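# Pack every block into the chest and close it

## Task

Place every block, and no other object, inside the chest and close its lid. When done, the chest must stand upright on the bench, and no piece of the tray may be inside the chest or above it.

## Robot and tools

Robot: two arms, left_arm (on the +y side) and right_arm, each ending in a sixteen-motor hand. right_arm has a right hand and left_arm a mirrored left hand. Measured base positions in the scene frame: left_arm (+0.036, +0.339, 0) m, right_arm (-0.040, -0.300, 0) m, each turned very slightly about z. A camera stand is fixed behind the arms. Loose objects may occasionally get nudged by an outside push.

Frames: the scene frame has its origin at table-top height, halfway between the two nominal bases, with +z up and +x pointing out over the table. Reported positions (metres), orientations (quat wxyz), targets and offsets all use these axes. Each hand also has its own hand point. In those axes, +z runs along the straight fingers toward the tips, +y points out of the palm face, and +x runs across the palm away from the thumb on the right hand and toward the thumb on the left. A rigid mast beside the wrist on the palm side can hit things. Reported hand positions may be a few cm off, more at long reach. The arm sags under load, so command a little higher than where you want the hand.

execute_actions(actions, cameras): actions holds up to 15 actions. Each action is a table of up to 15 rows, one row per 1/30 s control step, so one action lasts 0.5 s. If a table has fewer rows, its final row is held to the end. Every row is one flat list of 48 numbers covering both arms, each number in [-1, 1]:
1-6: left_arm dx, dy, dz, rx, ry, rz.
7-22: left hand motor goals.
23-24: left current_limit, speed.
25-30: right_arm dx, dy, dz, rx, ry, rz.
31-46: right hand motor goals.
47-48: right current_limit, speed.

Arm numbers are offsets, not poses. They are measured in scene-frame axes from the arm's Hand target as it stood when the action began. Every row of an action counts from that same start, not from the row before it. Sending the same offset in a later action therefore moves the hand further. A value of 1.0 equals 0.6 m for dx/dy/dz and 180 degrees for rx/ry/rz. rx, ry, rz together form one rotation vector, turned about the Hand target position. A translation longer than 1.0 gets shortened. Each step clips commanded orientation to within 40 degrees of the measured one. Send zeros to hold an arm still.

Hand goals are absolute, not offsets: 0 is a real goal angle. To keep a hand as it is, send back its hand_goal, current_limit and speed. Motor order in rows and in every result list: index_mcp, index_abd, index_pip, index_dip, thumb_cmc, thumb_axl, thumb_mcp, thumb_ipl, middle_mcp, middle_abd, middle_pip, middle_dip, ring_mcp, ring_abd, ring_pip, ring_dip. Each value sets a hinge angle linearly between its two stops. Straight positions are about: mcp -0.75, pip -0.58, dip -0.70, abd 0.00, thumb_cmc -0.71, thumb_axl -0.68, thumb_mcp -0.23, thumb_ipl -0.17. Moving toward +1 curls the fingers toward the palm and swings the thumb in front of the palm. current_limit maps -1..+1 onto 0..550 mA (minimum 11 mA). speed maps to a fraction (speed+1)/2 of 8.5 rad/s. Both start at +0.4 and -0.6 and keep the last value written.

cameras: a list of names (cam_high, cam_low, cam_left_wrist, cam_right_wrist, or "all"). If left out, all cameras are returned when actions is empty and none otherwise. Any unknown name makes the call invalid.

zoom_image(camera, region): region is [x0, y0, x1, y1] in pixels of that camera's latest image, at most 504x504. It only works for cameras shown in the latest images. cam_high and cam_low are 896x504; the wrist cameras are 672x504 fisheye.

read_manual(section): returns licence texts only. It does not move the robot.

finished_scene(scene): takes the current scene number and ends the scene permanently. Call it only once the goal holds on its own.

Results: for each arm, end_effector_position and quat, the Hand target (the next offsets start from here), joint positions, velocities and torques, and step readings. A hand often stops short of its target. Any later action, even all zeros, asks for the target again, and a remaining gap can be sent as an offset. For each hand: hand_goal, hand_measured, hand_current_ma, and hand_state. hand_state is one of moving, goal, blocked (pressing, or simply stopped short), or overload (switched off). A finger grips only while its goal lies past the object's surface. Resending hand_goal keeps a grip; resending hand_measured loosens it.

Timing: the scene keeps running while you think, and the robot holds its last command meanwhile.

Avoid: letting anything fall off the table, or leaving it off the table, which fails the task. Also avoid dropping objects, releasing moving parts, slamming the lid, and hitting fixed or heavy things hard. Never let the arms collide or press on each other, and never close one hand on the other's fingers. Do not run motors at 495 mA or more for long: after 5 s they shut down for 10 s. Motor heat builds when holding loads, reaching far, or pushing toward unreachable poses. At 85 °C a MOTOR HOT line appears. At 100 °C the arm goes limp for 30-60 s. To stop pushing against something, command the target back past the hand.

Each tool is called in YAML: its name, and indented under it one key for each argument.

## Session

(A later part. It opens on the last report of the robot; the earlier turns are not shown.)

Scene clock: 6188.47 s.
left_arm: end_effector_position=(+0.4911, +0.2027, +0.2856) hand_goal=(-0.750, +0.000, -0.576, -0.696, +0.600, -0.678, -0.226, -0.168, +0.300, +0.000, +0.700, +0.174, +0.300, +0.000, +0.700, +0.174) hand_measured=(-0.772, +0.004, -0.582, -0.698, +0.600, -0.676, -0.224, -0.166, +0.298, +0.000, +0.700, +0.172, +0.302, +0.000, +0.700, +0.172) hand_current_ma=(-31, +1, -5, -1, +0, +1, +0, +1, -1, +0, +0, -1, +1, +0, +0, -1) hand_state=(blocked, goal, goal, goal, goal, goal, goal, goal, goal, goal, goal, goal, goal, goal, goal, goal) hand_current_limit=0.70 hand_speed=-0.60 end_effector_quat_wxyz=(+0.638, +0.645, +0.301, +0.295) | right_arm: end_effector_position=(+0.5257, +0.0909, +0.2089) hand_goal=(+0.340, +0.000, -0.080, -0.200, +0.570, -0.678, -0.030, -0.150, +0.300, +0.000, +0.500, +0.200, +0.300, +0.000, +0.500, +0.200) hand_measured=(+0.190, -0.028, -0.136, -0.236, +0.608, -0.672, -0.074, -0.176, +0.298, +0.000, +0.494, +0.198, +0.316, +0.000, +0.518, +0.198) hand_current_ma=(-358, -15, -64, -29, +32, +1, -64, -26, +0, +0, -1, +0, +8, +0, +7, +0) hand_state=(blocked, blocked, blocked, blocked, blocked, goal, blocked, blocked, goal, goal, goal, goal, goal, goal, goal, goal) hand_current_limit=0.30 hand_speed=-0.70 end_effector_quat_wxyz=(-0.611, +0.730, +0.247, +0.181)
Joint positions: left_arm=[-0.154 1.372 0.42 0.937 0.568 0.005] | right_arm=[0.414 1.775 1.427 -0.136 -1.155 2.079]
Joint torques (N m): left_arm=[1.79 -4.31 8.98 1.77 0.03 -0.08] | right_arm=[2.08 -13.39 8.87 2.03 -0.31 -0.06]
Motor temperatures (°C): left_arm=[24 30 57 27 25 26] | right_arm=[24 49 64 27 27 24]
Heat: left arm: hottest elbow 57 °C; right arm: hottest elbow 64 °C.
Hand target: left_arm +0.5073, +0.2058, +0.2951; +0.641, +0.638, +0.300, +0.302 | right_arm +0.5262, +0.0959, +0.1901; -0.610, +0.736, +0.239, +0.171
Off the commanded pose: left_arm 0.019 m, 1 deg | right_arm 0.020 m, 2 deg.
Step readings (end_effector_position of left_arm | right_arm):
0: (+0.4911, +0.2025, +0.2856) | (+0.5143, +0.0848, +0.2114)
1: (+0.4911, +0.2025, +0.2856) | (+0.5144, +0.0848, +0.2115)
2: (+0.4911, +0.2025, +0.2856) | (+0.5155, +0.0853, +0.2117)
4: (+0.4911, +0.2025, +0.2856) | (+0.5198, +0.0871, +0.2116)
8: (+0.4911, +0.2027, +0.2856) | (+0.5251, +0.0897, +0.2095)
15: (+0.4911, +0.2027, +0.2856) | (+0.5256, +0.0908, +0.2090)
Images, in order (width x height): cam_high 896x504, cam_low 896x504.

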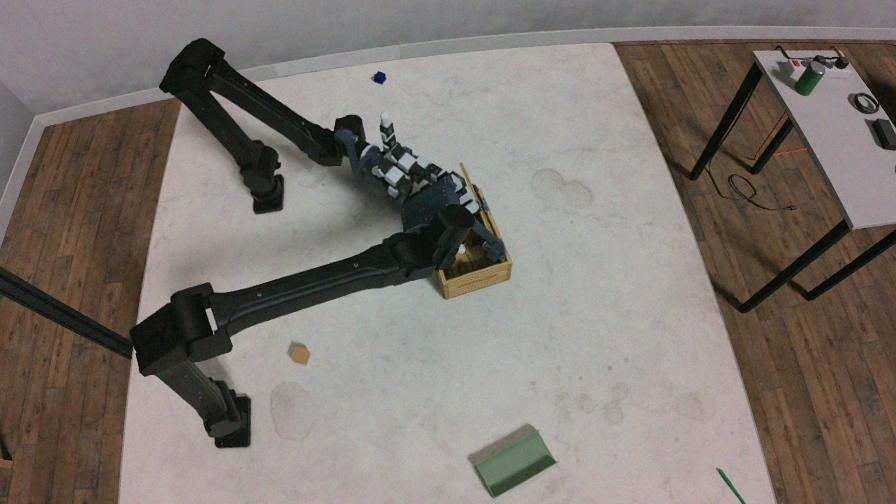

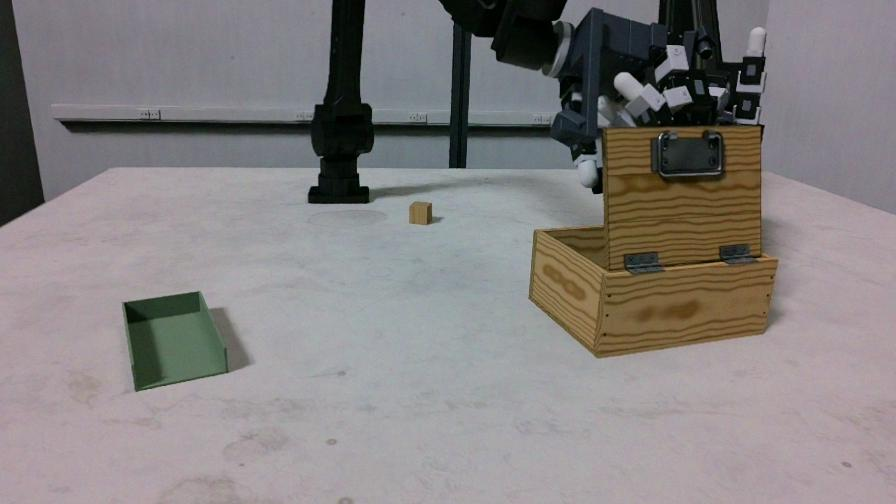

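execute_actions:
  actions:
    - [[0,0,0,0,0,0,-0.75,0,-0.576,-0.696,0.6,-0.678,-0.226,-0.168,0.3,0,0.7,0.174,0.3,0,0.7,0.174,0.7,-0.6,-0.04,0,0.03,0,0,0,0.34,0,-0.08,-0.2,0.571,-0.678,-0.03,-0.15,0.3,0,0.5,0.2,0.3,0,0.5,0.2,0.3,-0.7]]
  cameras: ["cam_high", "cam_low"]

zoom_image:
  camera: "cam_high"
  region: [370, 140, 550, 310]

Scene clock: 6200.37 s.
left_arm: end_effector_position=(+0.4911, +0.2027, +0.2856) hand_goal=(-0.750, +0.000, -0.576, -0.696, +0.600, -0.678, -0.226, -0.168, +0.300, +0.000, +0.700, +0.174, +0.300, +0.000, +0.700, +0.174) hand_measured=(-0.772, +0.006, -0.582, -0.698, +0.600, -0.676, -0.224, -0.166, +0.298, +0.000, +0.700, +0.172, +0.302, +0.000, +0.700, +0.172) hand_current_ma=(-31, +3, -5, -1, +0, +1, +0, +1, -1, +0, +0, -1, +1, +0, +0, -1) hand_state=(blocked, goal, goal, goal, goal, goal, goal, goal, goal, goal, goal, goal, goal, goal, goal, goal) hand_current_limit=0.70 hand_speed=-0.60 end_effector_quat_wxyz=(+0.638, +0.645, +0.301, +0.295) | right_arm: end_effector_position=(+0.5076, +0.0907, +0.1945) hand_goal=(+0.340, +0.000, -0.080, -0.200, +0.570, -0.678, -0.030, -0.150, +0.300, +0.000, +0.500, +0.200, +0.300, +0.000, +0.500, +0.200) hand_measured=(+0.190, -0.028, -0.136, -0.236, +0.608, -0.672, -0.074, -0.176, +0.298, +0.000, +0.494, +0.198, +0.302, +0.002, +0.500, +0.198) hand_current_ma=(-357, -15, -64, -29, +32, +1, -64, -26, +0, +0, -1, +0, +0, +0, +0, +0) hand_state=(blocked, blocked, blocked, blocked, blocked, goal, blocked, blocked, goal, goal, goal, goal, goal, goal, goal, goal) hand_current_limit=0.30 hand_speed=-0.70 end_effector_quat_wxyz=(-0.606, +0.740, +0.239, +0.168)
Joint positions: left_arm=[-0.154 1.372 0.42 0.937 0.568 0.005] | right_arm=[0.428 1.755 1.377 -0.142 -1.135 2.079]
Joint torques (N m): left_arm=[1.73 -4.48 9.02 1.83 0.02 -0.08] | right_arm=[2.2 -16.44 9.48 1.36 -0.51 -0.06]
Motor temperatures (°C): left_arm=[24 30 57 27 25 26] | right_arm=[24 48 62 27 26 24]
Heat: left arm: hottest elbow 57 °C; right arm: hottest elbow 62 °C.
Hand target: left_arm +0.5073, +0.2058, +0.2951; +0.641, +0.638, +0.300, +0.302 | right_arm +0.5022, +0.0959, +0.2079; -0.610, +0.736, +0.239, +0.171
Off the commanded pose: left_arm 0.019 m, 1 deg | right_arm 0.016 m, 1 deg.
joint sent to its limit (right arm) — joint 6 (wrist roll), upper limit. The joint targets still meet the commanded pose.
Step readings (end_effector_position of left_arm | right_arm):
0: (+0.4911, +0.2027, +0.2856) | (+0.5257, +0.0909, +0.2089)
1: (+0.4911, +0.2027, +0.2856) | (+0.5256, +0.0908, +0.2087)
2: (+0.4911, +0.2027, +0.2856) | (+0.5252, +0.0907, +0.2075)
4: (+0.4911, +0.2027, +0.2856) | (+0.5224, +0.0909, +0.2066)
8: (+0.4911, +0.2027, +0.2856) | (+0.5135, +0.0908, +0.2030)
15: (+0.4911, +0.2027, +0.2856) | (+0.5075, +0.0908, +0.1945)
Images, in order (width x height): cam_high 896x504, cam_low 896x504.

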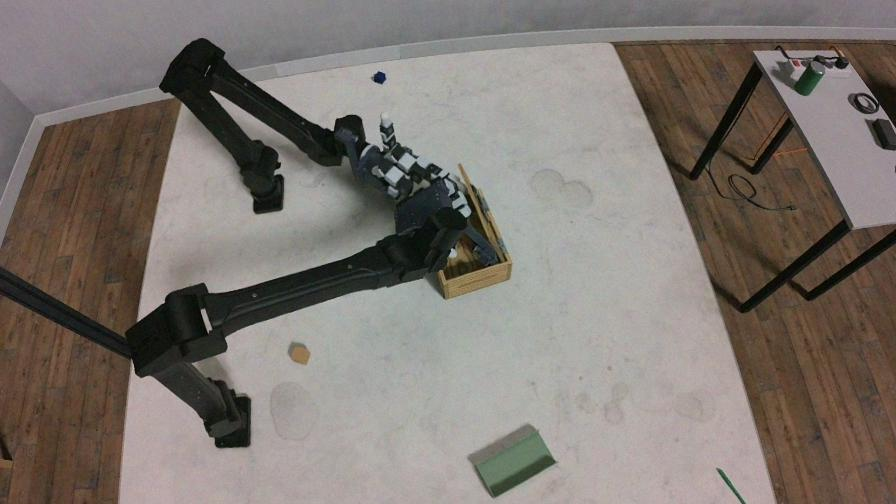

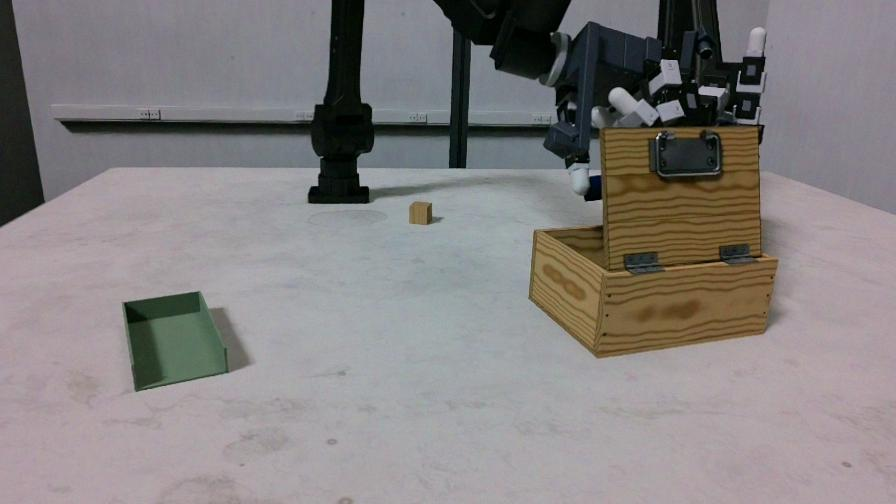

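Scaled by 2.800.

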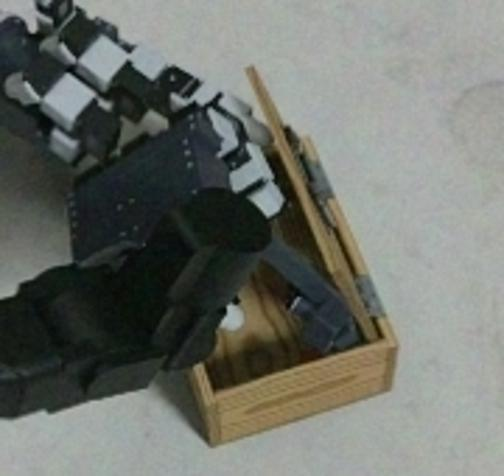

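execute_actions:
  actions:
    - [[0,0,0,0,0,0,-0.75,0,-0.576,-0.696,0.6,-0.678,-0.226,-0.168,0.3,0,0.7,0.174,0.3,0,0.7,0.174,0.7,-0.6,0,-0.005,-0.04,0,0,0,0.34,0,-0.08,-0.2,0.571,-0.678,-0.03,-0.15,0.3,0,0.5,0.2,0.3,0,0.5,0.2,0.3,-0.7]]
    - [[0,0,0,0,0,0,-0.75,0,-0.576,-0.696,0.6,-0.678,-0.226,-0.168,0.3,0,0.7,0.174,0.3,0,0.7,0.174,0.7,-0.6,0,0,-0.03,0,0,0,0.34,0,-0.08,-0.2,0.571,-0.678,-0.03,-0.15,0.3,0,0.5,0.2,0.3,0,0.5,0.2,0.3,-0.7]]
  cameras: ["cam_high", "cam_low"]

zoom_image:
  camera: "cam_high"
  region: [370, 140, 550, 310]

zoom_image:
  camera: "cam_low"
  region: [500, 50, 800, 350]

Scene clock: 6264.23 s.
left_arm: end_effector_position=(+0.4911, +0.2027, +0.2856) hand_goal=(-0.750, +0.000, -0.576, -0.696, +0.600, -0.678, -0.226, -0.168, +0.300, +0.000, +0.700, +0.174, +0.300, +0.000, +0.700, +0.174) hand_measured=(-0.772, +0.006, -0.582, -0.698, +0.600, -0.676, -0.224, -0.166, +0.298, +0.000, +0.700, +0.172, +0.302, +0.000, +0.700, +0.172) hand_current_ma=(-31, +3, -5, -1, +0, +1, +0, +1, -1, +0, +0, -1, +1, +0, +0, -1) hand_state=(blocked, goal, goal, goal, goal, goal, goal, goal, goal, goal, goal, goal, goal, goal, goal, goal) hand_current_limit=0.70 hand_speed=-0.60 end_effector_quat_wxyz=(+0.638, +0.645, +0.301, +0.295) | right_arm: end_effector_position=(+0.5015, +0.0880, +0.1625) hand_goal=(+0.340, +0.000, -0.080, -0.200, +0.570, -0.678, -0.030, -0.150, +0.300, +0.000, +0.500, +0.200, +0.300, +0.000, +0.500, +0.200) hand_measured=(+0.190, -0.028, -0.136, -0.236, +0.608, -0.672, -0.074, -0.176, +0.298, +0.000, +0.494, +0.198, +0.302, +0.002, +0.500, +0.198) hand_current_ma=(-358, -15, -64, -29, +32, +1, -64, -26, +0, +0, -1, +0, +0, +0, +0, +0) hand_state=(blocked, blocked, blocked, blocked, blocked, goal, blocked, blocked, goal, goal, goal, goal, goal, goal, goal, goal) hand_current_limit=0.30 hand_speed=-0.70 end_effector_quat_wxyz=(-0.606, +0.741, +0.238, +0.167)
Joint positions: left_arm=[-0.154 1.372 0.42 0.937 0.568 0.005] | right_arm=[0.428 1.773 1.312 -0.062 -1.135 2.08]
Joint torques (N m): left_arm=[1.44 -4.37 9.03 1.84 0.02 -0.09] | right_arm=[1.85 -14.86 9.17 2.22 -0.64 -0.05]
Motor temperatures (°C): left_arm=[24 30 57 27 25 26] | right_arm=[24 50 56 27 26 24]
Heat: left arm: hottest elbow 57 °C; right arm: hottest elbow 56 °C.
Hand target: left_arm +0.5073, +0.2058, +0.2951; +0.641, +0.638, +0.300, +0.302 | right_arm +0.5021, +0.0929, +0.1660; -0.610, +0.736, +0.239, +0.171
Off the commanded pose: left_arm 0.019 m, 1 deg | right_arm 0.006 m, 1 deg.
joint sent to its limit (right arm) — joint 6 (wrist roll), upper limit. The joint targets still meet the commanded pose.
Step readings (end_effector_position of left_arm | right_arm):
0: (+0.4911, +0.2027, +0.2856) | (+0.5076, +0.0907, +0.1945)
1: (+0.4911, +0.2027, +0.2856) | (+0.5076, +0.0907, +0.1945)
2: (+0.4911, +0.2027, +0.2856) | (+0.5071, +0.0905, +0.1934)
4: (+0.4911, +0.2027, +0.2856) | (+0.5060, +0.0900, +0.1903)
8: (+0.4911, +0.2027, +0.2856) | (+0.5015, +0.0880, +0.1807)
15: (+0.4911, +0.2027, +0.2856) | (+0.5013, +0.0879, +0.1794)
16: (+0.4911, +0.2027, +0.2856) | (+0.5015, +0.0880, +0.1795)
17: (+0.4911, +0.2027, +0.2856) | (+0.5017, +0.0881, +0.1794)
19: (+0.4911, +0.2027, +0.2856) | (+0.5022, +0.0883, +0.1787)
23: (+0.4911, +0.2027, +0.2856) | (+0.5018, +0.0881, +0.1722)
30: (+0.4911, +0.2027, +0.2856) | (+0.5013, +0.0879, +0.1624)
Images, in order (width x height): cam_high 896x504, cam_low 896x504.

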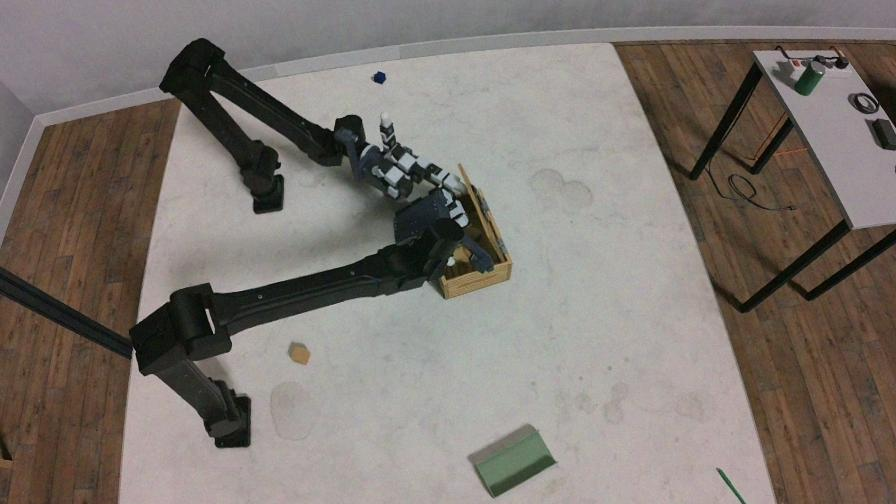

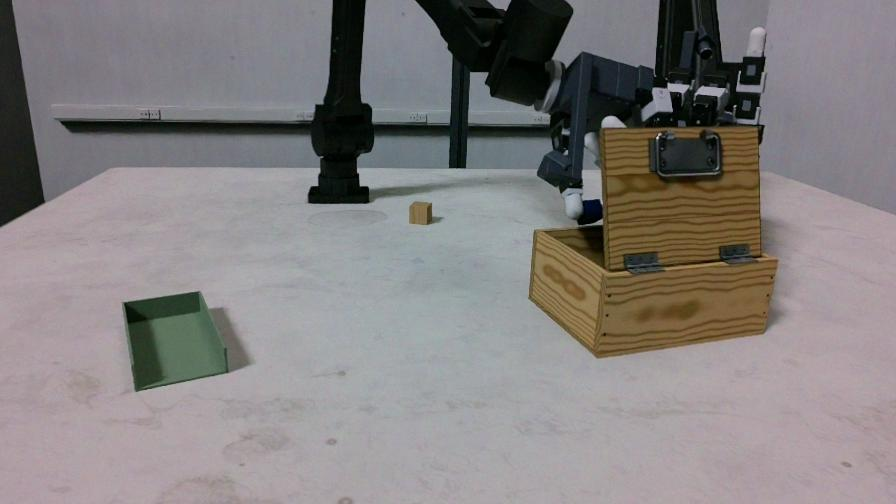

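Scaled by 2.800.

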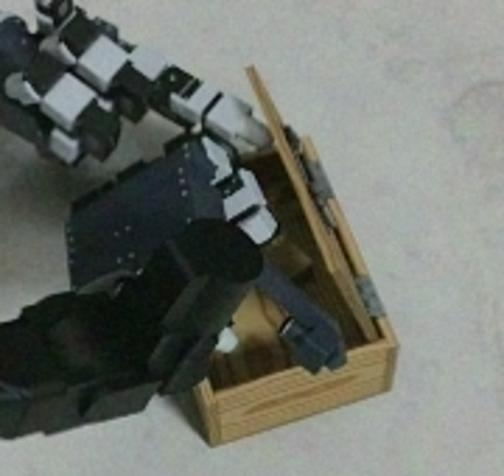

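Scaled by 1.680.

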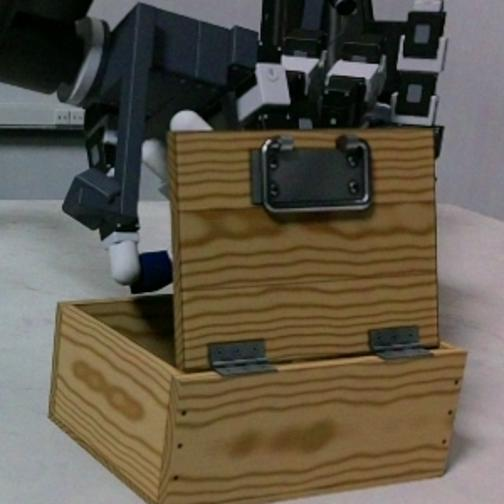

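execute_actions:
  actions:
    - [[0,0,0,0,0,0,-0.75,0,-0.576,-0.696,0.6,-0.678,-0.226,-0.168,0.3,0,0.7,0.174,0.3,0,0.7,0.174,0.7,-0.6,0.025,0.005,-0.025,0,0,0,0.34,0,-0.08,-0.2,0.571,-0.678,-0.03,-0.15,0.3,0,0.5,0.2,0.3,0,0.5,0.2,0.3,-0.7]]
    - [[0,0,0,0,0,0,-0.75,0,-0.576,-0.696,0.6,-0.678,-0.226,-0.168,0.3,0,0.7,0.174,0.3,0,0.7,0.174,0.7,-0.6,0.02,0.003,-0.025,0,0,0,0.34,0,-0.08,-0.2,0.571,-0.678,-0.03,-0.15,0.3,0,0.5,0.2,0.3,0,0.5,0.2,0.3,-0.7]]
  cameras: ["cam_high", "cam_low"]

zoom_image:
  camera: "cam_high"
  region: [370, 140, 550, 310]

zoom_image:
  camera: "cam_low"
  region: [500, 50, 800, 350]

Scene clock: 6279.70 s.
left_arm: end_effector_position=(+0.4911, +0.2027, +0.2856) hand_goal=(-0.750, +0.000, -0.576, -0.696, +0.600, -0.678, -0.226, -0.168, +0.300, +0.000, +0.700, +0.174, +0.300, +0.000, +0.700, +0.174) hand_measured=(-0.772, +0.006, -0.582, -0.698, +0.600, -0.676, -0.224, -0.166, +0.298, +0.000, +0.700, +0.172, +0.302, +0.000, +0.700, +0.172) hand_current_ma=(-31, +3, -5, -1, +0, +1, +0, +1, -1, +0, +0, -1, +1, +0, +0, -1) hand_state=(blocked, goal, goal, goal, goal, goal, goal, goal, goal, goal, goal, goal, goal, goal, goal, goal) hand_current_limit=0.70 hand_speed=-0.60 end_effector_quat_wxyz=(+0.638, +0.645, +0.301, +0.295) | right_arm: end_effector_position=(+0.5163, +0.0951, +0.1302) hand_goal=(+0.340, +0.000, -0.080, -0.200, +0.570, -0.678, -0.030, -0.150, +0.300, +0.000, +0.500, +0.200, +0.300, +0.000, +0.500, +0.200) hand_measured=(+0.202, -0.024, -0.138, -0.232, +0.622, -0.670, -0.076, -0.176, +0.298, +0.000, +0.494, +0.198, +0.300, +0.002, +0.500, +0.198) hand_current_ma=(-357, -11, -65, -24, +55, +3, -69, -27, +0, +0, -1, +0, +0, +0, +0, +0) hand_state=(blocked, blocked, blocked, blocked, blocked, goal, blocked, blocked, goal, goal, goal, goal, goal, goal, goal, goal) hand_current_limit=0.30 hand_speed=-0.70 end_effector_quat_wxyz=(-0.609, +0.739, +0.238, +0.164)
Joint positions: left_arm=[-0.154 1.372 0.42 0.937 0.568 0.005] | right_arm=[0.427 1.854 1.333 0 -1.145 2.084]
Joint torques (N m): left_arm=[2.02 -4.66 9.06 1.76 0.01 -0.08] | right_arm=[0.85 -14.56 11.51 1.66 -0.62 -0.09]
Motor temperatures (°C): left_arm=[24 30 57 27 25 26] | right_arm=[24 49 57 27 26 24]
Heat: left arm: hottest elbow 57 °C; right arm: hottest elbow 57 °C.
Hand target: left_arm +0.5073, +0.2058, +0.2951; +0.641, +0.638, +0.300, +0.302 | right_arm +0.5293, +0.0975, +0.1360; -0.610, +0.736, +0.239, +0.171
Off the commanded pose: left_arm 0.019 m, 1 deg | right_arm 0.014 m, 1 deg.
joint sent to its limit (right arm) — joint 6 (wrist roll), upper limit. The joint targets still meet the commanded pose.
Step readings (end_effector_position of left_arm | right_arm):
0: (+0.4911, +0.2027, +0.2856) | (+0.5015, +0.0880, +0.1625)
1: (+0.4911, +0.2027, +0.2856) | (+0.5015, +0.0880, +0.1623)
2: (+0.4911, +0.2027, +0.2856) | (+0.5018, +0.0882, +0.1619)
4: (+0.4911, +0.2027, +0.2856) | (+0.5030, +0.0890, +0.1598)
8: (+0.4911, +0.2027, +0.2856) | (+0.5046, +0.0899, +0.1462)
15: (+0.4911, +0.2027, +0.2856) | (+0.5052, +0.0912, +0.1420)
16: (+0.4911, +0.2027, +0.2856) | (+0.5052, +0.0912, +0.1420)
17: (+0.4911, +0.2027, +0.2856) | (+0.5054, +0.0914, +0.1423)
19: (+0.4911, +0.2027, +0.2856) | (+0.5060, +0.0920, +0.1418)
23: (+0.4911, +0.2027, +0.2856) | (+0.5090, +0.0942, +0.1418)
30: (+0.4911, +0.2027, +0.2856) | (+0.5135, +0.0950, +0.1355)
Images, in order (width x height): cam_high 896x504, cam_low 896x504.

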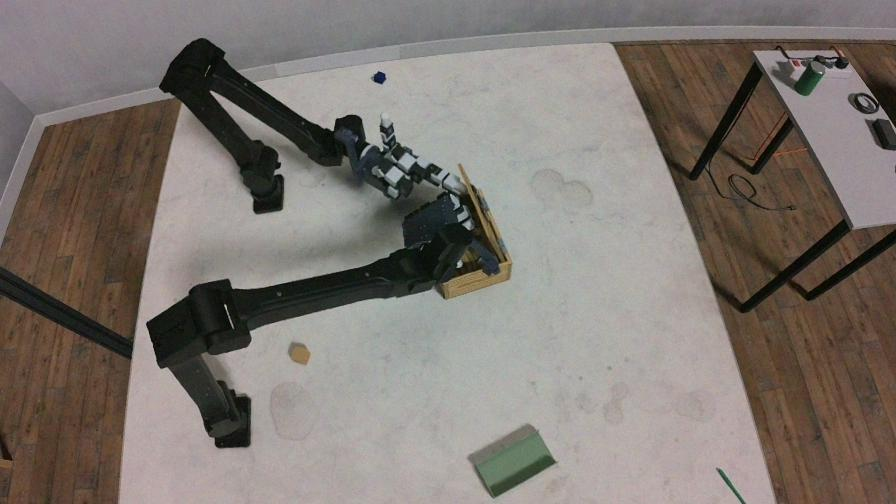

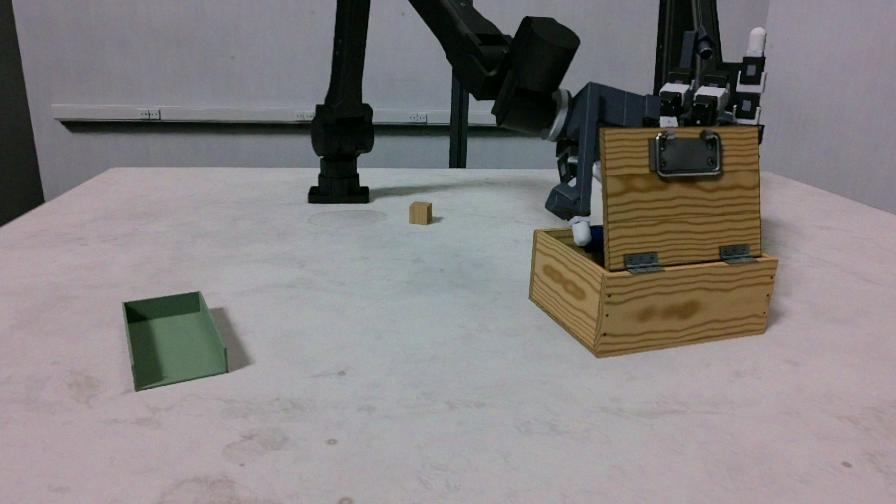

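Scaled by 2.800.

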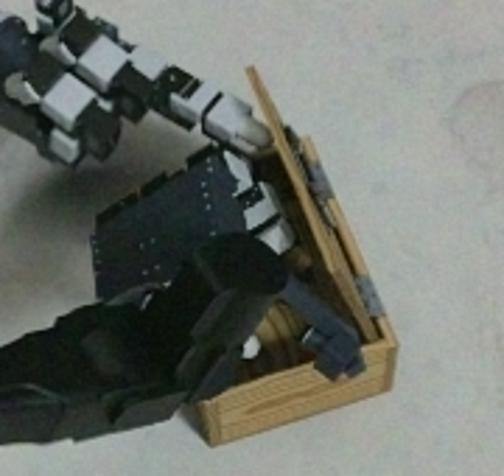

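Scaled by 1.680.

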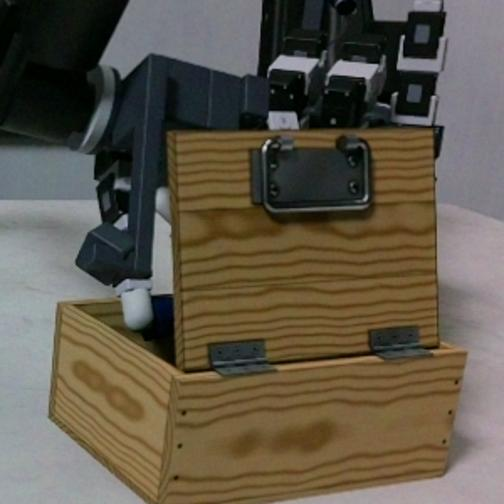

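execute_actions:
  actions:
    - [[0,0,0,0,0,0,-0.75,0,-0.576,-0.696,0.6,-0.678,-0.226,-0.168,0.3,0,0.7,0.174,0.3,0,0.7,0.174,0.7,-0.6,0.017,0,0,0,0,0,0.34,0,-0.08,-0.2,0.571,-0.678,-0.03,-0.15,0.3,0,0.5,0.2,0.3,0,0.5,0.2,0.3,-0.7]]
  cameras: ["cam_high", "cam_low"]

zoom_image:
  camera: "cam_high"
  region: [370, 140, 550, 310]

zoom_image:
  camera: "cam_low"
  region: [520, 150, 680, 280]

Scene clock: 6293.43 s.
left_arm: end_effector_position=(+0.4911, +0.2027, +0.2856) hand_goal=(-0.750, +0.000, -0.576, -0.696, +0.600, -0.678, -0.226, -0.168, +0.300, +0.000, +0.700, +0.174, +0.300, +0.000, +0.700, +0.174) hand_measured=(-0.772, +0.006, -0.582, -0.698, +0.600, -0.676, -0.224, -0.166, +0.298, +0.000, +0.700, +0.172, +0.302, +0.000, +0.700, +0.172) hand_current_ma=(-31, +3, -5, -1, +0, +1, +0, +1, -1, +0, +0, -1, +1, +0, +0, -1) hand_state=(blocked, goal, goal, goal, goal, goal, goal, goal, goal, goal, goal, goal, goal, goal, goal, goal) hand_current_limit=0.70 hand_speed=-0.60 end_effector_quat_wxyz=(+0.638, +0.645, +0.301, +0.295) | right_arm: end_effector_position=(+0.5225, +0.0966, +0.1208) hand_goal=(+0.340, +0.000, -0.080, -0.200, +0.570, -0.678, -0.030, -0.150, +0.300, +0.000, +0.500, +0.200, +0.300, +0.000, +0.500, +0.200) hand_measured=(+0.202, -0.028, -0.138, -0.232, +0.622, -0.670, -0.076, -0.176, +0.298, +0.000, +0.494, +0.198, +0.300, +0.002, +0.500, +0.198) hand_current_ma=(-357, -15, -65, -24, +55, +3, -69, -27, +0, +0, -1, +0, +0, +0, +0, +0) hand_state=(blocked, blocked, blocked, blocked, blocked, goal, blocked, blocked, goal, goal, goal, goal, goal, goal, goal, goal) hand_current_limit=0.30 hand_speed=-0.70 end_effector_quat_wxyz=(-0.609, +0.741, +0.236, +0.160)
Joint positions: left_arm=[-0.154 1.372 0.42 0.937 0.568 0.005] | right_arm=[0.424 1.883 1.352 -0.002 -1.148 2.084]
Joint torques (N m): left_arm=[1.9 -4.6 9.01 1.74 0.01 -0.09] | right_arm=[0.5 -15.5 12.56 1.14 -0.73 -0.13]
Motor temperatures (°C): left_arm=[24 30 57 27 25 26] | right_arm=[24 48 56 27 26 24]
Heat: left arm: hottest elbow 57 °C; right arm: hottest elbow 56 °C.
Hand target: left_arm +0.5073, +0.2058, +0.2951; +0.641, +0.638, +0.300, +0.302 | right_arm +0.5395, +0.0975, +0.1360; -0.610, +0.736, +0.239, +0.171
Off the commanded pose: left_arm 0.019 m, 1 deg | right_arm 0.023 m, 1 deg.
Step readings (end_effector_position of left_arm | right_arm):
0: (+0.4911, +0.2027, +0.2856) | (+0.5163, +0.0951, +0.1302)
1: (+0.4911, +0.2027, +0.2856) | (+0.5163, +0.0951, +0.1302)
2: (+0.4911, +0.2027, +0.2856) | (+0.5167, +0.0953, +0.1305)
4: (+0.4911, +0.2027, +0.2856) | (+0.5179, +0.0957, +0.1296)
8: (+0.4911, +0.2027, +0.2856) | (+0.5207, +0.0969, +0.1238)
15: (+0.4911, +0.2027, +0.2856) | (+0.5225, +0.0966, +0.1209)
Images, in order (width x height): cam_high 896x504, cam_low 896x504.

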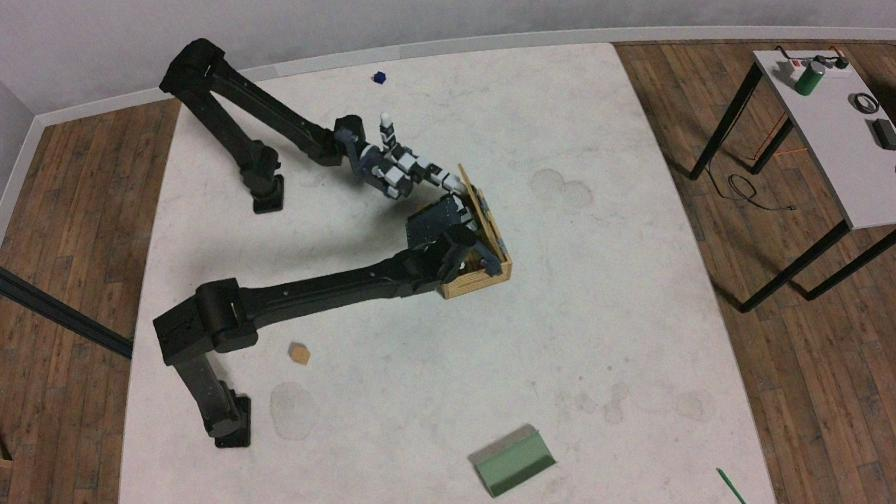

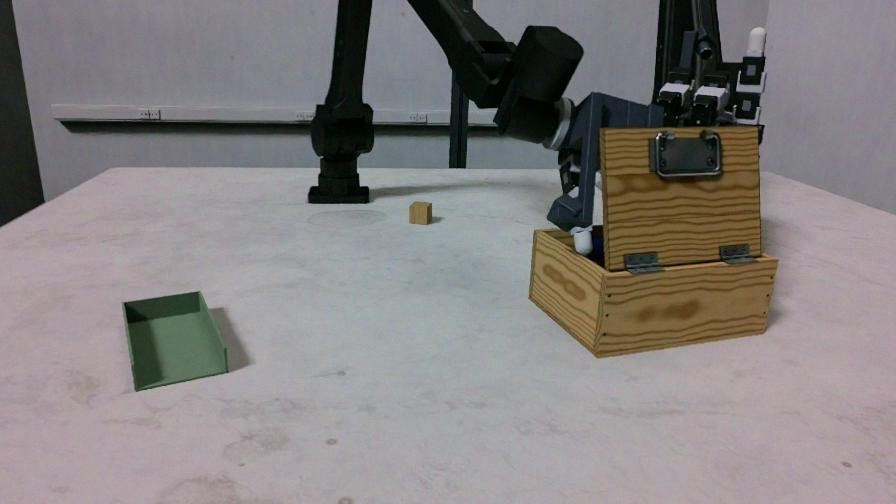

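Scaled by 2.800.

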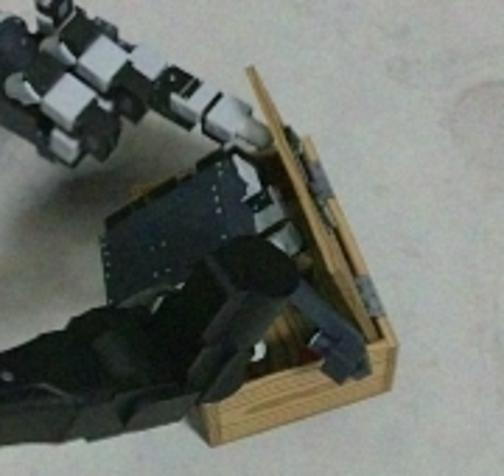

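Scaled by 3.150.

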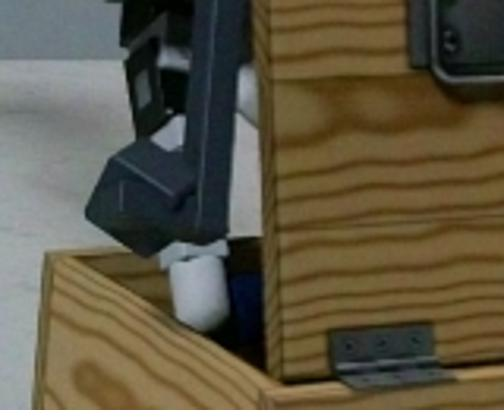

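execute_actions:
  actions:
    - [[0,0,0,0,0,0,-0.75,0,-0.576,-0.696,0.6,-0.678,-0.226,-0.168,0.3,0,0.7,0.174,0.3,0,0.7,0.174,0.7,-0.6,0.014,0,-0.008,0,0,0,0.34,0,-0.08,-0.2,0.571,-0.678,-0.03,-0.15,0.3,0,0.5,0.2,0.3,0,0.5,0.2,0.3,-0.7]]
  cameras: ["cam_high"]

zoom_image:
  camera: "cam_high"
  region: [370, 140, 550, 310]

Scene clock: 6306.90 s.
left_arm: end_effector_position=(+0.4911, +0.2027, +0.2856) hand_goal=(-0.750, +0.000, -0.576, -0.696, +0.600, -0.678, -0.226, -0.168, +0.300, +0.000, +0.700, +0.174, +0.300, +0.000, +0.700, +0.174) hand_measured=(-0.772, +0.006, -0.582, -0.698, +0.600, -0.676, -0.224, -0.166, +0.298, +0.000, +0.700, +0.172, +0.302, +0.000, +0.700, +0.172) hand_current_ma=(-31, +3, -5, -1, +0, +1, +0, +1, -1, +0, +0, -1, +1, +0, +0, -1) hand_state=(blocked, goal, goal, goal, goal, goal, goal, goal, goal, goal, goal, goal, goal, goal, goal, goal) hand_current_limit=0.70 hand_speed=-0.60 end_effector_quat_wxyz=(+0.638, +0.645, +0.301, +0.295) | right_arm: end_effector_position=(+0.5274, +0.0964, +0.1118) hand_goal=(+0.340, +0.000, -0.080, -0.200, +0.570, -0.678, -0.030, -0.150, +0.300, +0.000, +0.500, +0.200, +0.300, +0.000, +0.500, +0.200) hand_measured=(+0.202, -0.032, -0.138, -0.232, +0.622, -0.670, -0.076, -0.176, +0.298, +0.000, +0.494, +0.198, +0.300, +0.002, +0.500, +0.198) hand_current_ma=(-357, -18, -65, -24, +55, +3, -69, -27, +0, +0, -1, +0, +0, +0, +0, +0) hand_state=(blocked, blocked, blocked, blocked, blocked, goal, blocked, blocked, goal, goal, goal, goal, goal, goal, goal, goal) hand_current_limit=0.30 hand_speed=-0.70 end_effector_quat_wxyz=(-0.609, +0.743, +0.231, +0.153)
Joint positions: left_arm=[-0.154 1.372 0.42 0.937 0.568 0.005] | right_arm=[0.42 1.908 1.37 -0.011 -1.154 2.084]
Joint torques (N m): left_arm=[1.44 -4.42 8.99 1.81 0.02 -0.09] | right_arm=[0.38 -15.85 12.93 1.21 -0.72 -0.19]
Motor temperatures (°C): left_arm=[24 30 57 27 25 26] | right_arm=[24 47 59 27 26 24]
Heat: left arm: hottest elbow 57 °C; right arm: hottest elbow 59 °C.
Hand target: left_arm +0.5073, +0.2058, +0.2951; +0.641, +0.638, +0.300, +0.302 | right_arm +0.5478, +0.0976, +0.1311; -0.610, +0.736, +0.239, +0.171
Off the commanded pose: left_arm 0.019 m, 1 deg | right_arm 0.028 m, 2 deg.
Step readings (end_effector_position of left_arm | right_arm):
0: (+0.4911, +0.2027, +0.2856) | (+0.5225, +0.0966, +0.1208)
1: (+0.4911, +0.2027, +0.2856) | (+0.5225, +0.0966, +0.1206)
2: (+0.4911, +0.2027, +0.2856) | (+0.5227, +0.0968, +0.1206)
4: (+0.4911, +0.2027, +0.2856) | (+0.5235, +0.0971, +0.1200)
8: (+0.4911, +0.2027, +0.2856) | (+0.5259, +0.0972, +0.1147)
15: (+0.4911, +0.2027, +0.2856) | (+0.5274, +0.0965, +0.1119)
Images, in order (width x height): cam_high 896x504.

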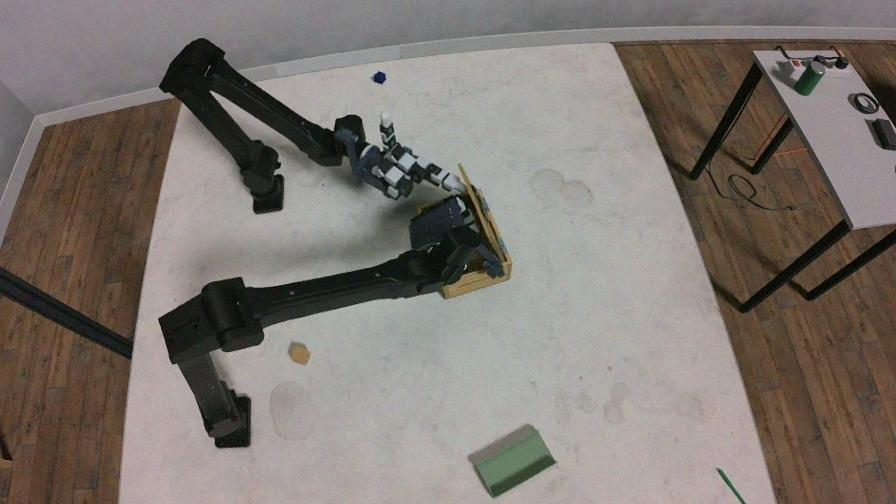

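Scaled by 2.800.

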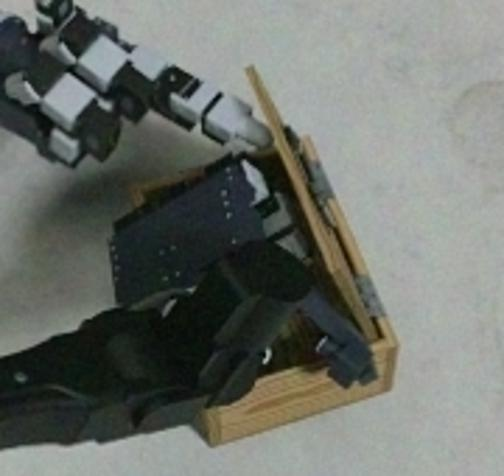

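execute_actions:
  actions:
    - [[0,0,0,0,0,0,-0.75,0,-0.576,-0.696,0.6,-0.678,-0.226,-0.168,0.3,0,0.7,0.174,0.3,0,0.7,0.174,0.7,-0.6,0,0,-0.003,0,0,0,0.1,0,-0.1,-0.22,0.571,-0.678,-0.05,-0.165,0.3,0,0.5,0.2,0.3,0,0.5,0.2,0.3,-0.9]]
    - [[0,0,0,0,0,0,-0.75,0,-0.576,-0.696,0.6,-0.678,-0.226,-0.168,0.3,0,0.7,0.174,0.3,0,0.7,0.174,0.7,-0.6,0,0,0,0,0,0,-0.14,0,-0.11,-0.23,0.571,-0.678,-0.056,-0.168,0.3,0,0.5,0.2,0.3,0,0.5,0.2,0.3,-0.8]]
  cameras: ["cam_low", "cam_high"]

zoom_image:
  camera: "cam_low"
  region: [520, 150, 680, 280]

Scene clock: 6321.63 s.
left_arm: end_effector_position=(+0.4911, +0.2027, +0.2856) hand_goal=(-0.750, +0.000, -0.576, -0.696, +0.600, -0.678, -0.226, -0.168, +0.300, +0.000, +0.700, +0.174, +0.300, +0.000, +0.700, +0.174) hand_measured=(-0.772, +0.006, -0.582, -0.698, +0.600, -0.676, -0.224, -0.166, +0.298, +0.000, +0.700, +0.172, +0.302, +0.000, +0.700, +0.172) hand_current_ma=(-31, +3, -5, -1, +0, +1, +0, +1, -1, +0, +0, -1, +1, +0, +0, -1) hand_state=(blocked, goal, goal, goal, goal, goal, goal, goal, goal, goal, goal, goal, goal, goal, goal, goal) hand_current_limit=0.70 hand_speed=-0.60 end_effector_quat_wxyz=(+0.638, +0.645, +0.301, +0.295) | right_arm: end_effector_position=(+0.5274, +0.0963, +0.1109) hand_goal=(-0.140, +0.000, -0.110, -0.230, +0.570, -0.678, -0.056, -0.168, +0.300, +0.000, +0.500, +0.200, +0.300, +0.000, +0.500, +0.200) hand_measured=(-0.128, -0.008, -0.114, -0.234, +0.568, -0.676, -0.058, -0.170, +0.298, +0.000, +0.494, +0.198, +0.300, +0.002, +0.500, +0.198) hand_current_ma=(+4, -2, +0, +0, +0, +0, +0, +0, +0, +0, -1, +0, +0, +0, +0, +0) hand_state=(goal, goal, goal, goal, goal, goal, goal, goal, goal, goal, goal, goal, goal, goal, goal, goal) hand_current_limit=0.30 hand_speed=-0.80 end_effector_quat_wxyz=(-0.609, +0.743, +0.231, +0.152)
Joint positions: left_arm=[-0.154 1.372 0.42 0.937 0.568 0.005] | right_arm=[0.42 1.909 1.37 -0.011 -1.155 2.084]
Joint torques (N m): left_arm=[1.61 -4.72 8.99 1.76 0.03 -0.08] | right_arm=[0.38 -15.85 12.77 1.33 -0.7 -0.19]
Motor temperatures (°C): left_arm=[24 30 57 27 25 26] | right_arm=[24 49 62 27 26 24]
Heat: left arm: hottest elbow 57 °C; right arm: hottest elbow 62 °C.
Hand target: left_arm +0.5073, +0.2058, +0.2951; +0.641, +0.638, +0.300, +0.302 | right_arm +0.5479, +0.0975, +0.1292; -0.610, +0.736, +0.239, +0.171
Off the commanded pose: left_arm 0.019 m, 1 deg | right_arm 0.028 m, 2 deg.
Step readings (end_effector_position of left_arm | right_arm):
0: (+0.4911, +0.2027, +0.2856) | (+0.5274, +0.0964, +0.1118)
1: (+0.4911, +0.2027, +0.2856) | (+0.5274, +0.0964, +0.1118)
2: (+0.4911, +0.2027, +0.2856) | (+0.5274, +0.0964, +0.1118)
4: (+0.4911, +0.2027, +0.2856) | (+0.5274, +0.0964, +0.1118)
8: (+0.4911, +0.2027, +0.2856) | (+0.5274, +0.0964, +0.1118)
15: (+0.4911, +0.2027, +0.2856) | (+0.5274, +0.0962, +0.1116)
16: (+0.4911, +0.2027, +0.2856) | (+0.5274, +0.0962, +0.1114)
17: (+0.4911, +0.2027, +0.2856) | (+0.5274, +0.0962, +0.1114)
19: (+0.4911, +0.2027, +0.2856) | (+0.5274, +0.0962, +0.1111)
23: (+0.4911, +0.2027, +0.2856) | (+0.5274, +0.0963, +0.1109)
30: (+0.4911, +0.2027, +0.2856) | (+0.5274, +0.0963, +0.1109)
Images, in order (width x height): cam_high 896x504, cam_low 896x504.

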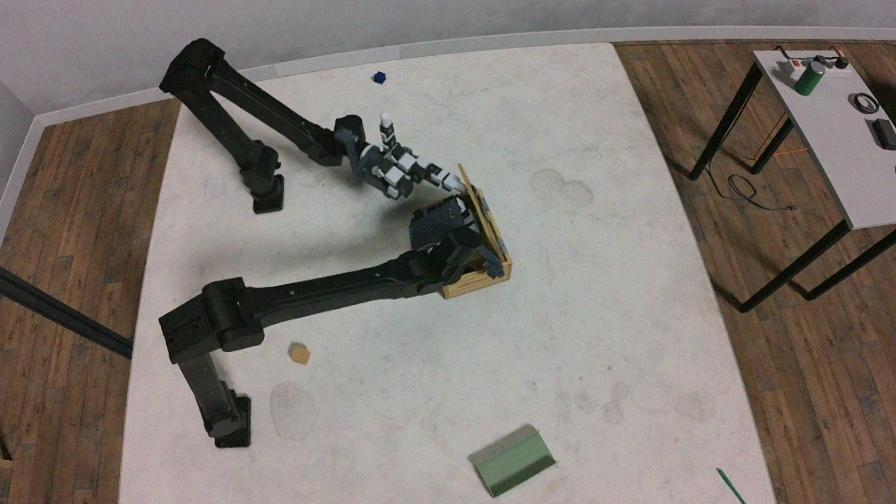

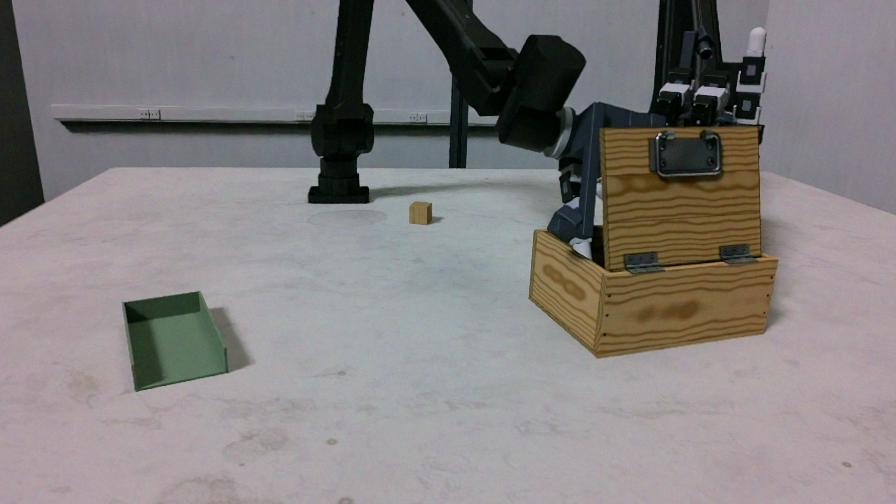

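Scaled by 3.150.

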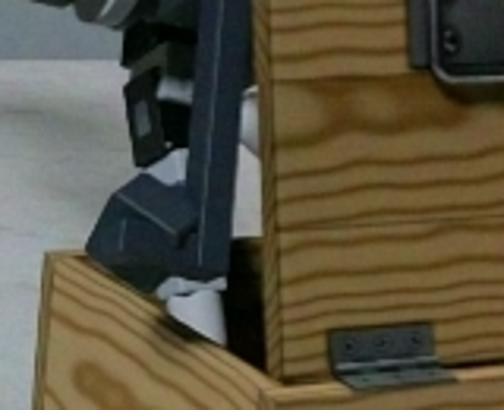

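execute_actions:
  actions:
    - [[0,0,0,0,0,0,-0.75,0,-0.576,-0.696,0.6,-0.678,-0.226,-0.168,0.3,0,0.7,0.174,0.3,0,0.7,0.174,0.7,-0.6,-0.035,-0.004,0.03,0,0,0,-0.14,0,-0.11,-0.23,0.571,-0.678,-0.056,-0.168,0.3,0,0.5,0.2,0.3,0,0.5,0.2,0.3,-0.7]]
    - [[0,0,0,0,0,0,-0.75,0,-0.576,-0.696,0.6,-0.678,-0.226,-0.168,0.3,0,0.7,0.174,0.3,0,0.7,0.174,0.7,-0.6,-0.035,-0.004,0.08,0,0,0,-0.14,0,-0.11,-0.23,0.571,-0.678,-0.056,-0.168,0.3,0,0.5,0.2,0.3,0,0.5,0.2,0.3,-0.7]]
    - [[0,0,0,0,0,0,-0.75,0,-0.576,-0.696,0.6,-0.678,-0.226,-0.168,0.3,0,0.7,0.174,0.3,0,0.7,0.174,0.7,-0.6,-0.01,-0.05,0.14,0,0,0,-0.14,0,-0.11,-0.23,0.571,-0.678,-0.056,-0.168,0.3,0,0.5,0.2,0.3,0,0.5,0.2,0.3,-0.7]]
    - [[0,0,0,0,0,0,-0.75,0,-0.576,-0.696,0.6,-0.678,-0.226,-0.168,0.3,0,0.7,0.174,0.3,0,0.7,0.174,0.7,-0.6,-0.01,-0.15,0.1,0,0,0,-0.14,0,-0.11,-0.23,0.571,-0.678,-0.056,-0.168,0.3,0,0.5,0.2,0.3,0,0.5,0.2,0.3,-0.7]]
  cameras: ["cam_low", "cam_high", "cam_right_wrist"]

zoom_image:
  camera: "cam_high"
  region: [370, 140, 550, 310]

Scene clock: 6351.30 s.
left_arm: end_effector_position=(+0.4911, +0.2026, +0.2854) hand_goal=(-0.750, +0.000, -0.576, -0.696, +0.600, -0.678, -0.226, -0.168, +0.300, +0.000, +0.700, +0.174, +0.300, +0.000, +0.700, +0.174) hand_measured=(-0.772, +0.006, -0.582, -0.698, +0.600, -0.676, -0.224, -0.166, +0.298, +0.000, +0.700, +0.172, +0.302, +0.000, +0.700, +0.172) hand_current_ma=(-30, +3, -5, -1, +0, +1, +0, +1, -1, +0, +0, -1, +1, +0, +0, -1) hand_state=(blocked, goal, goal, goal, goal, goal, goal, goal, goal, goal, goal, goal, goal, goal, goal, goal) hand_current_limit=0.70 hand_speed=-0.60 end_effector_quat_wxyz=(+0.638, +0.645, +0.301, +0.295) | right_arm: end_effector_position=(+0.4830, -0.0355, +0.3130) hand_goal=(-0.140, +0.000, -0.110, -0.230, +0.570, -0.678, -0.056, -0.168, +0.300, +0.000, +0.500, +0.200, +0.300, +0.000, +0.500, +0.200) hand_measured=(-0.132, -0.006, -0.112, -0.234, +0.566, -0.676, -0.058, -0.170, +0.298, +0.000, +0.494, +0.198, +0.300, +0.002, +0.500, +0.198) hand_current_ma=(+2, -1, +0, +0, +0, +0, +0, +0, +0, +0, -1, +0, +0, +0, +0, +0) hand_state=(goal, goal, goal, goal, goal, goal, goal, goal, goal, goal, goal, goal, goal, goal, goal, goal) hand_current_limit=0.30 hand_speed=-0.70 end_effector_quat_wxyz=(-0.614, +0.744, +0.211, +0.157)
Joint positions: left_arm=[-0.154 1.372 0.42 0.937 0.569 0.005] | right_arm=[0.22 1.555 1.486 -0.743 -1.297 1.822]
Joint torques (N m): left_arm=[1.32 -4.78 9.02 1.76 -0.01 -0.08] | right_arm=[2.2 -12.04 14.52 1.02 -0.91 -0.26]
Motor temperatures (°C): left_arm=[24 30 57 27 25 26] | right_arm=[24 49 64 27 26 24]
Heat: left arm: hottest elbow 57 °C; right arm: hottest elbow 64 °C.
Hand target: left_arm +0.5073, +0.2057, +0.2951; +0.641, +0.638, +0.300, +0.302 | right_arm +0.4939, -0.0273, +0.3394; -0.610, +0.736, +0.239, +0.171
Off the commanded pose: left_arm 0.019 m, 1 deg | right_arm 0.030 m, 4 deg.
Step readings (end_effector_position of left_arm | right_arm):
0: (+0.4911, +0.2027, +0.2856) | (+0.5274, +0.0963, +0.1109)
1: (+0.4911, +0.2027, +0.2856) | (+0.5274, +0.0963, +0.1109)
2: (+0.4911, +0.2027, +0.2856) | (+0.5274, +0.0963, +0.1109)
4: (+0.4911, +0.2027, +0.2856) | (+0.5276, +0.0962, +0.1113)
8: (+0.4911, +0.2027, +0.2856) | (+0.5278, +0.0959, +0.1163)
15: (+0.4911, +0.2027, +0.2856) | (+0.5279, +0.0960, +0.1319)
16: (+0.4911, +0.2027, +0.2856) | (+0.5278, +0.0959, +0.1329)
17: (+0.4911, +0.2027, +0.2856) | (+0.5270, +0.0952, +0.1339)
19: (+0.4911, +0.2027, +0.2856) | (+0.5219, +0.0924, +0.1365)
23: (+0.4911, +0.2027, +0.2856) | (+0.5137, +0.0886, +0.1559)
30: (+0.4911, +0.2027, +0.2856) | (+0.5103, +0.0866, +0.1872)
31: (+0.4911, +0.2027, +0.2856) | (+0.5099, +0.0864, +0.1870)
32: (+0.4911, +0.2026, +0.2856) | (+0.5078, +0.0855, +0.1861)
34: (+0.4911, +0.2026, +0.2856) | (+0.4984, +0.0810, +0.1858)
38: (+0.4911, +0.2026, +0.2854) | (+0.4860, +0.0699, +0.2011)
45: (+0.4911, +0.2026, +0.2854) | (+0.4838, +0.0636, +0.2496)
46: (+0.4911, +0.2026, +0.2854) | (+0.4839, +0.0635, +0.2532)
47: (+0.4911, +0.2026, +0.2854) | (+0.4817, +0.0613, +0.2565)
49: (+0.4911, +0.2026, +0.2854) | (+0.4727, +0.0502, +0.2615)
53: (+0.4911, +0.2026, +0.2854) | (+0.4741, +0.0047, +0.2772)
60: (+0.4911, +0.2026, +0.2854) | (+0.4860, -0.0364, +0.3104)
camera_calibration:
cam_right_wrist: T_world_to_cam=[[-0.38376, -0.179103, -0.905898, 0.500586], [-0.594682, -0.702573, 0.390826, 0.0912115], [-0.706457, 0.688704, 0.16311, 0.433603], [0, 0, 0, 1]] pos_world=[0.552669, -0.144885, 0.347107]
Images, in order (width x height): cam_high 896x504, cam_low 896x504, cam_right_wrist 672x504.

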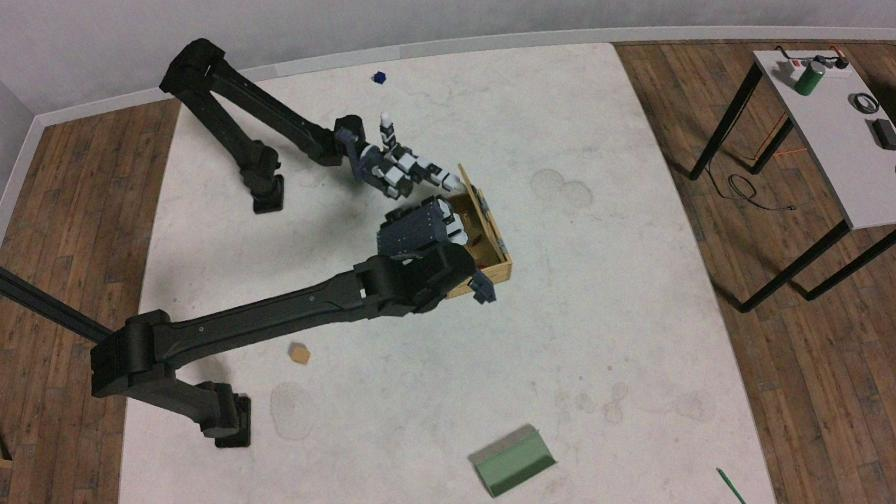

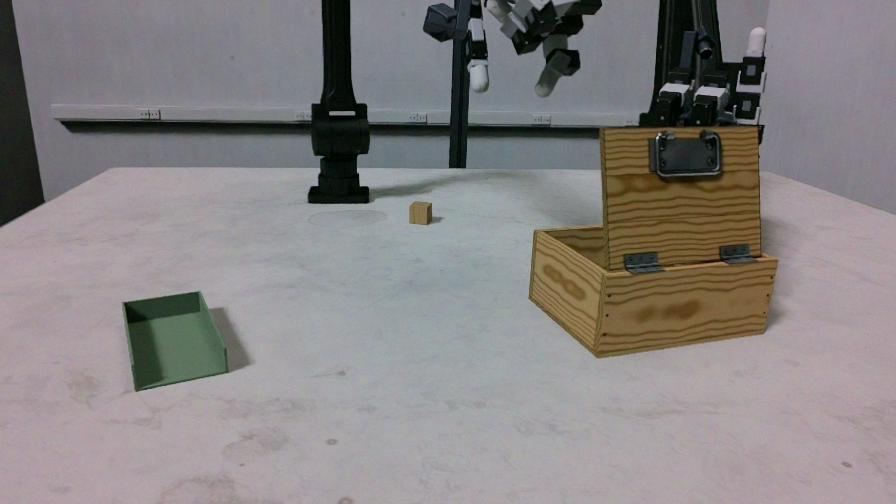

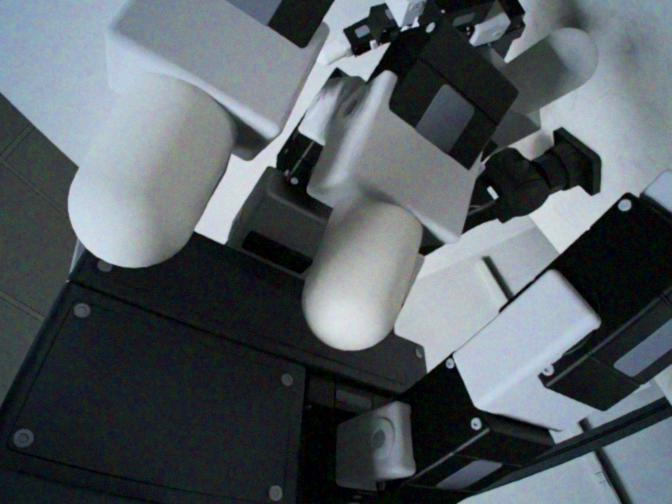

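Scaled by 2.800.

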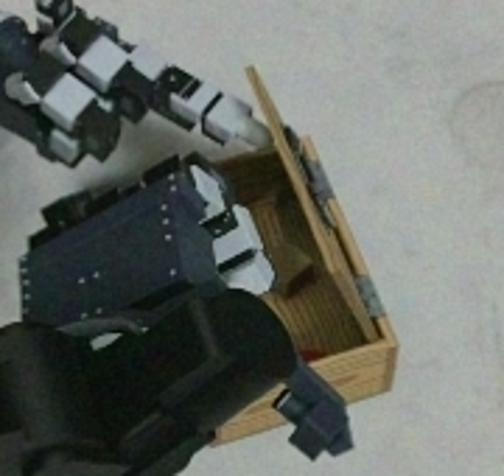

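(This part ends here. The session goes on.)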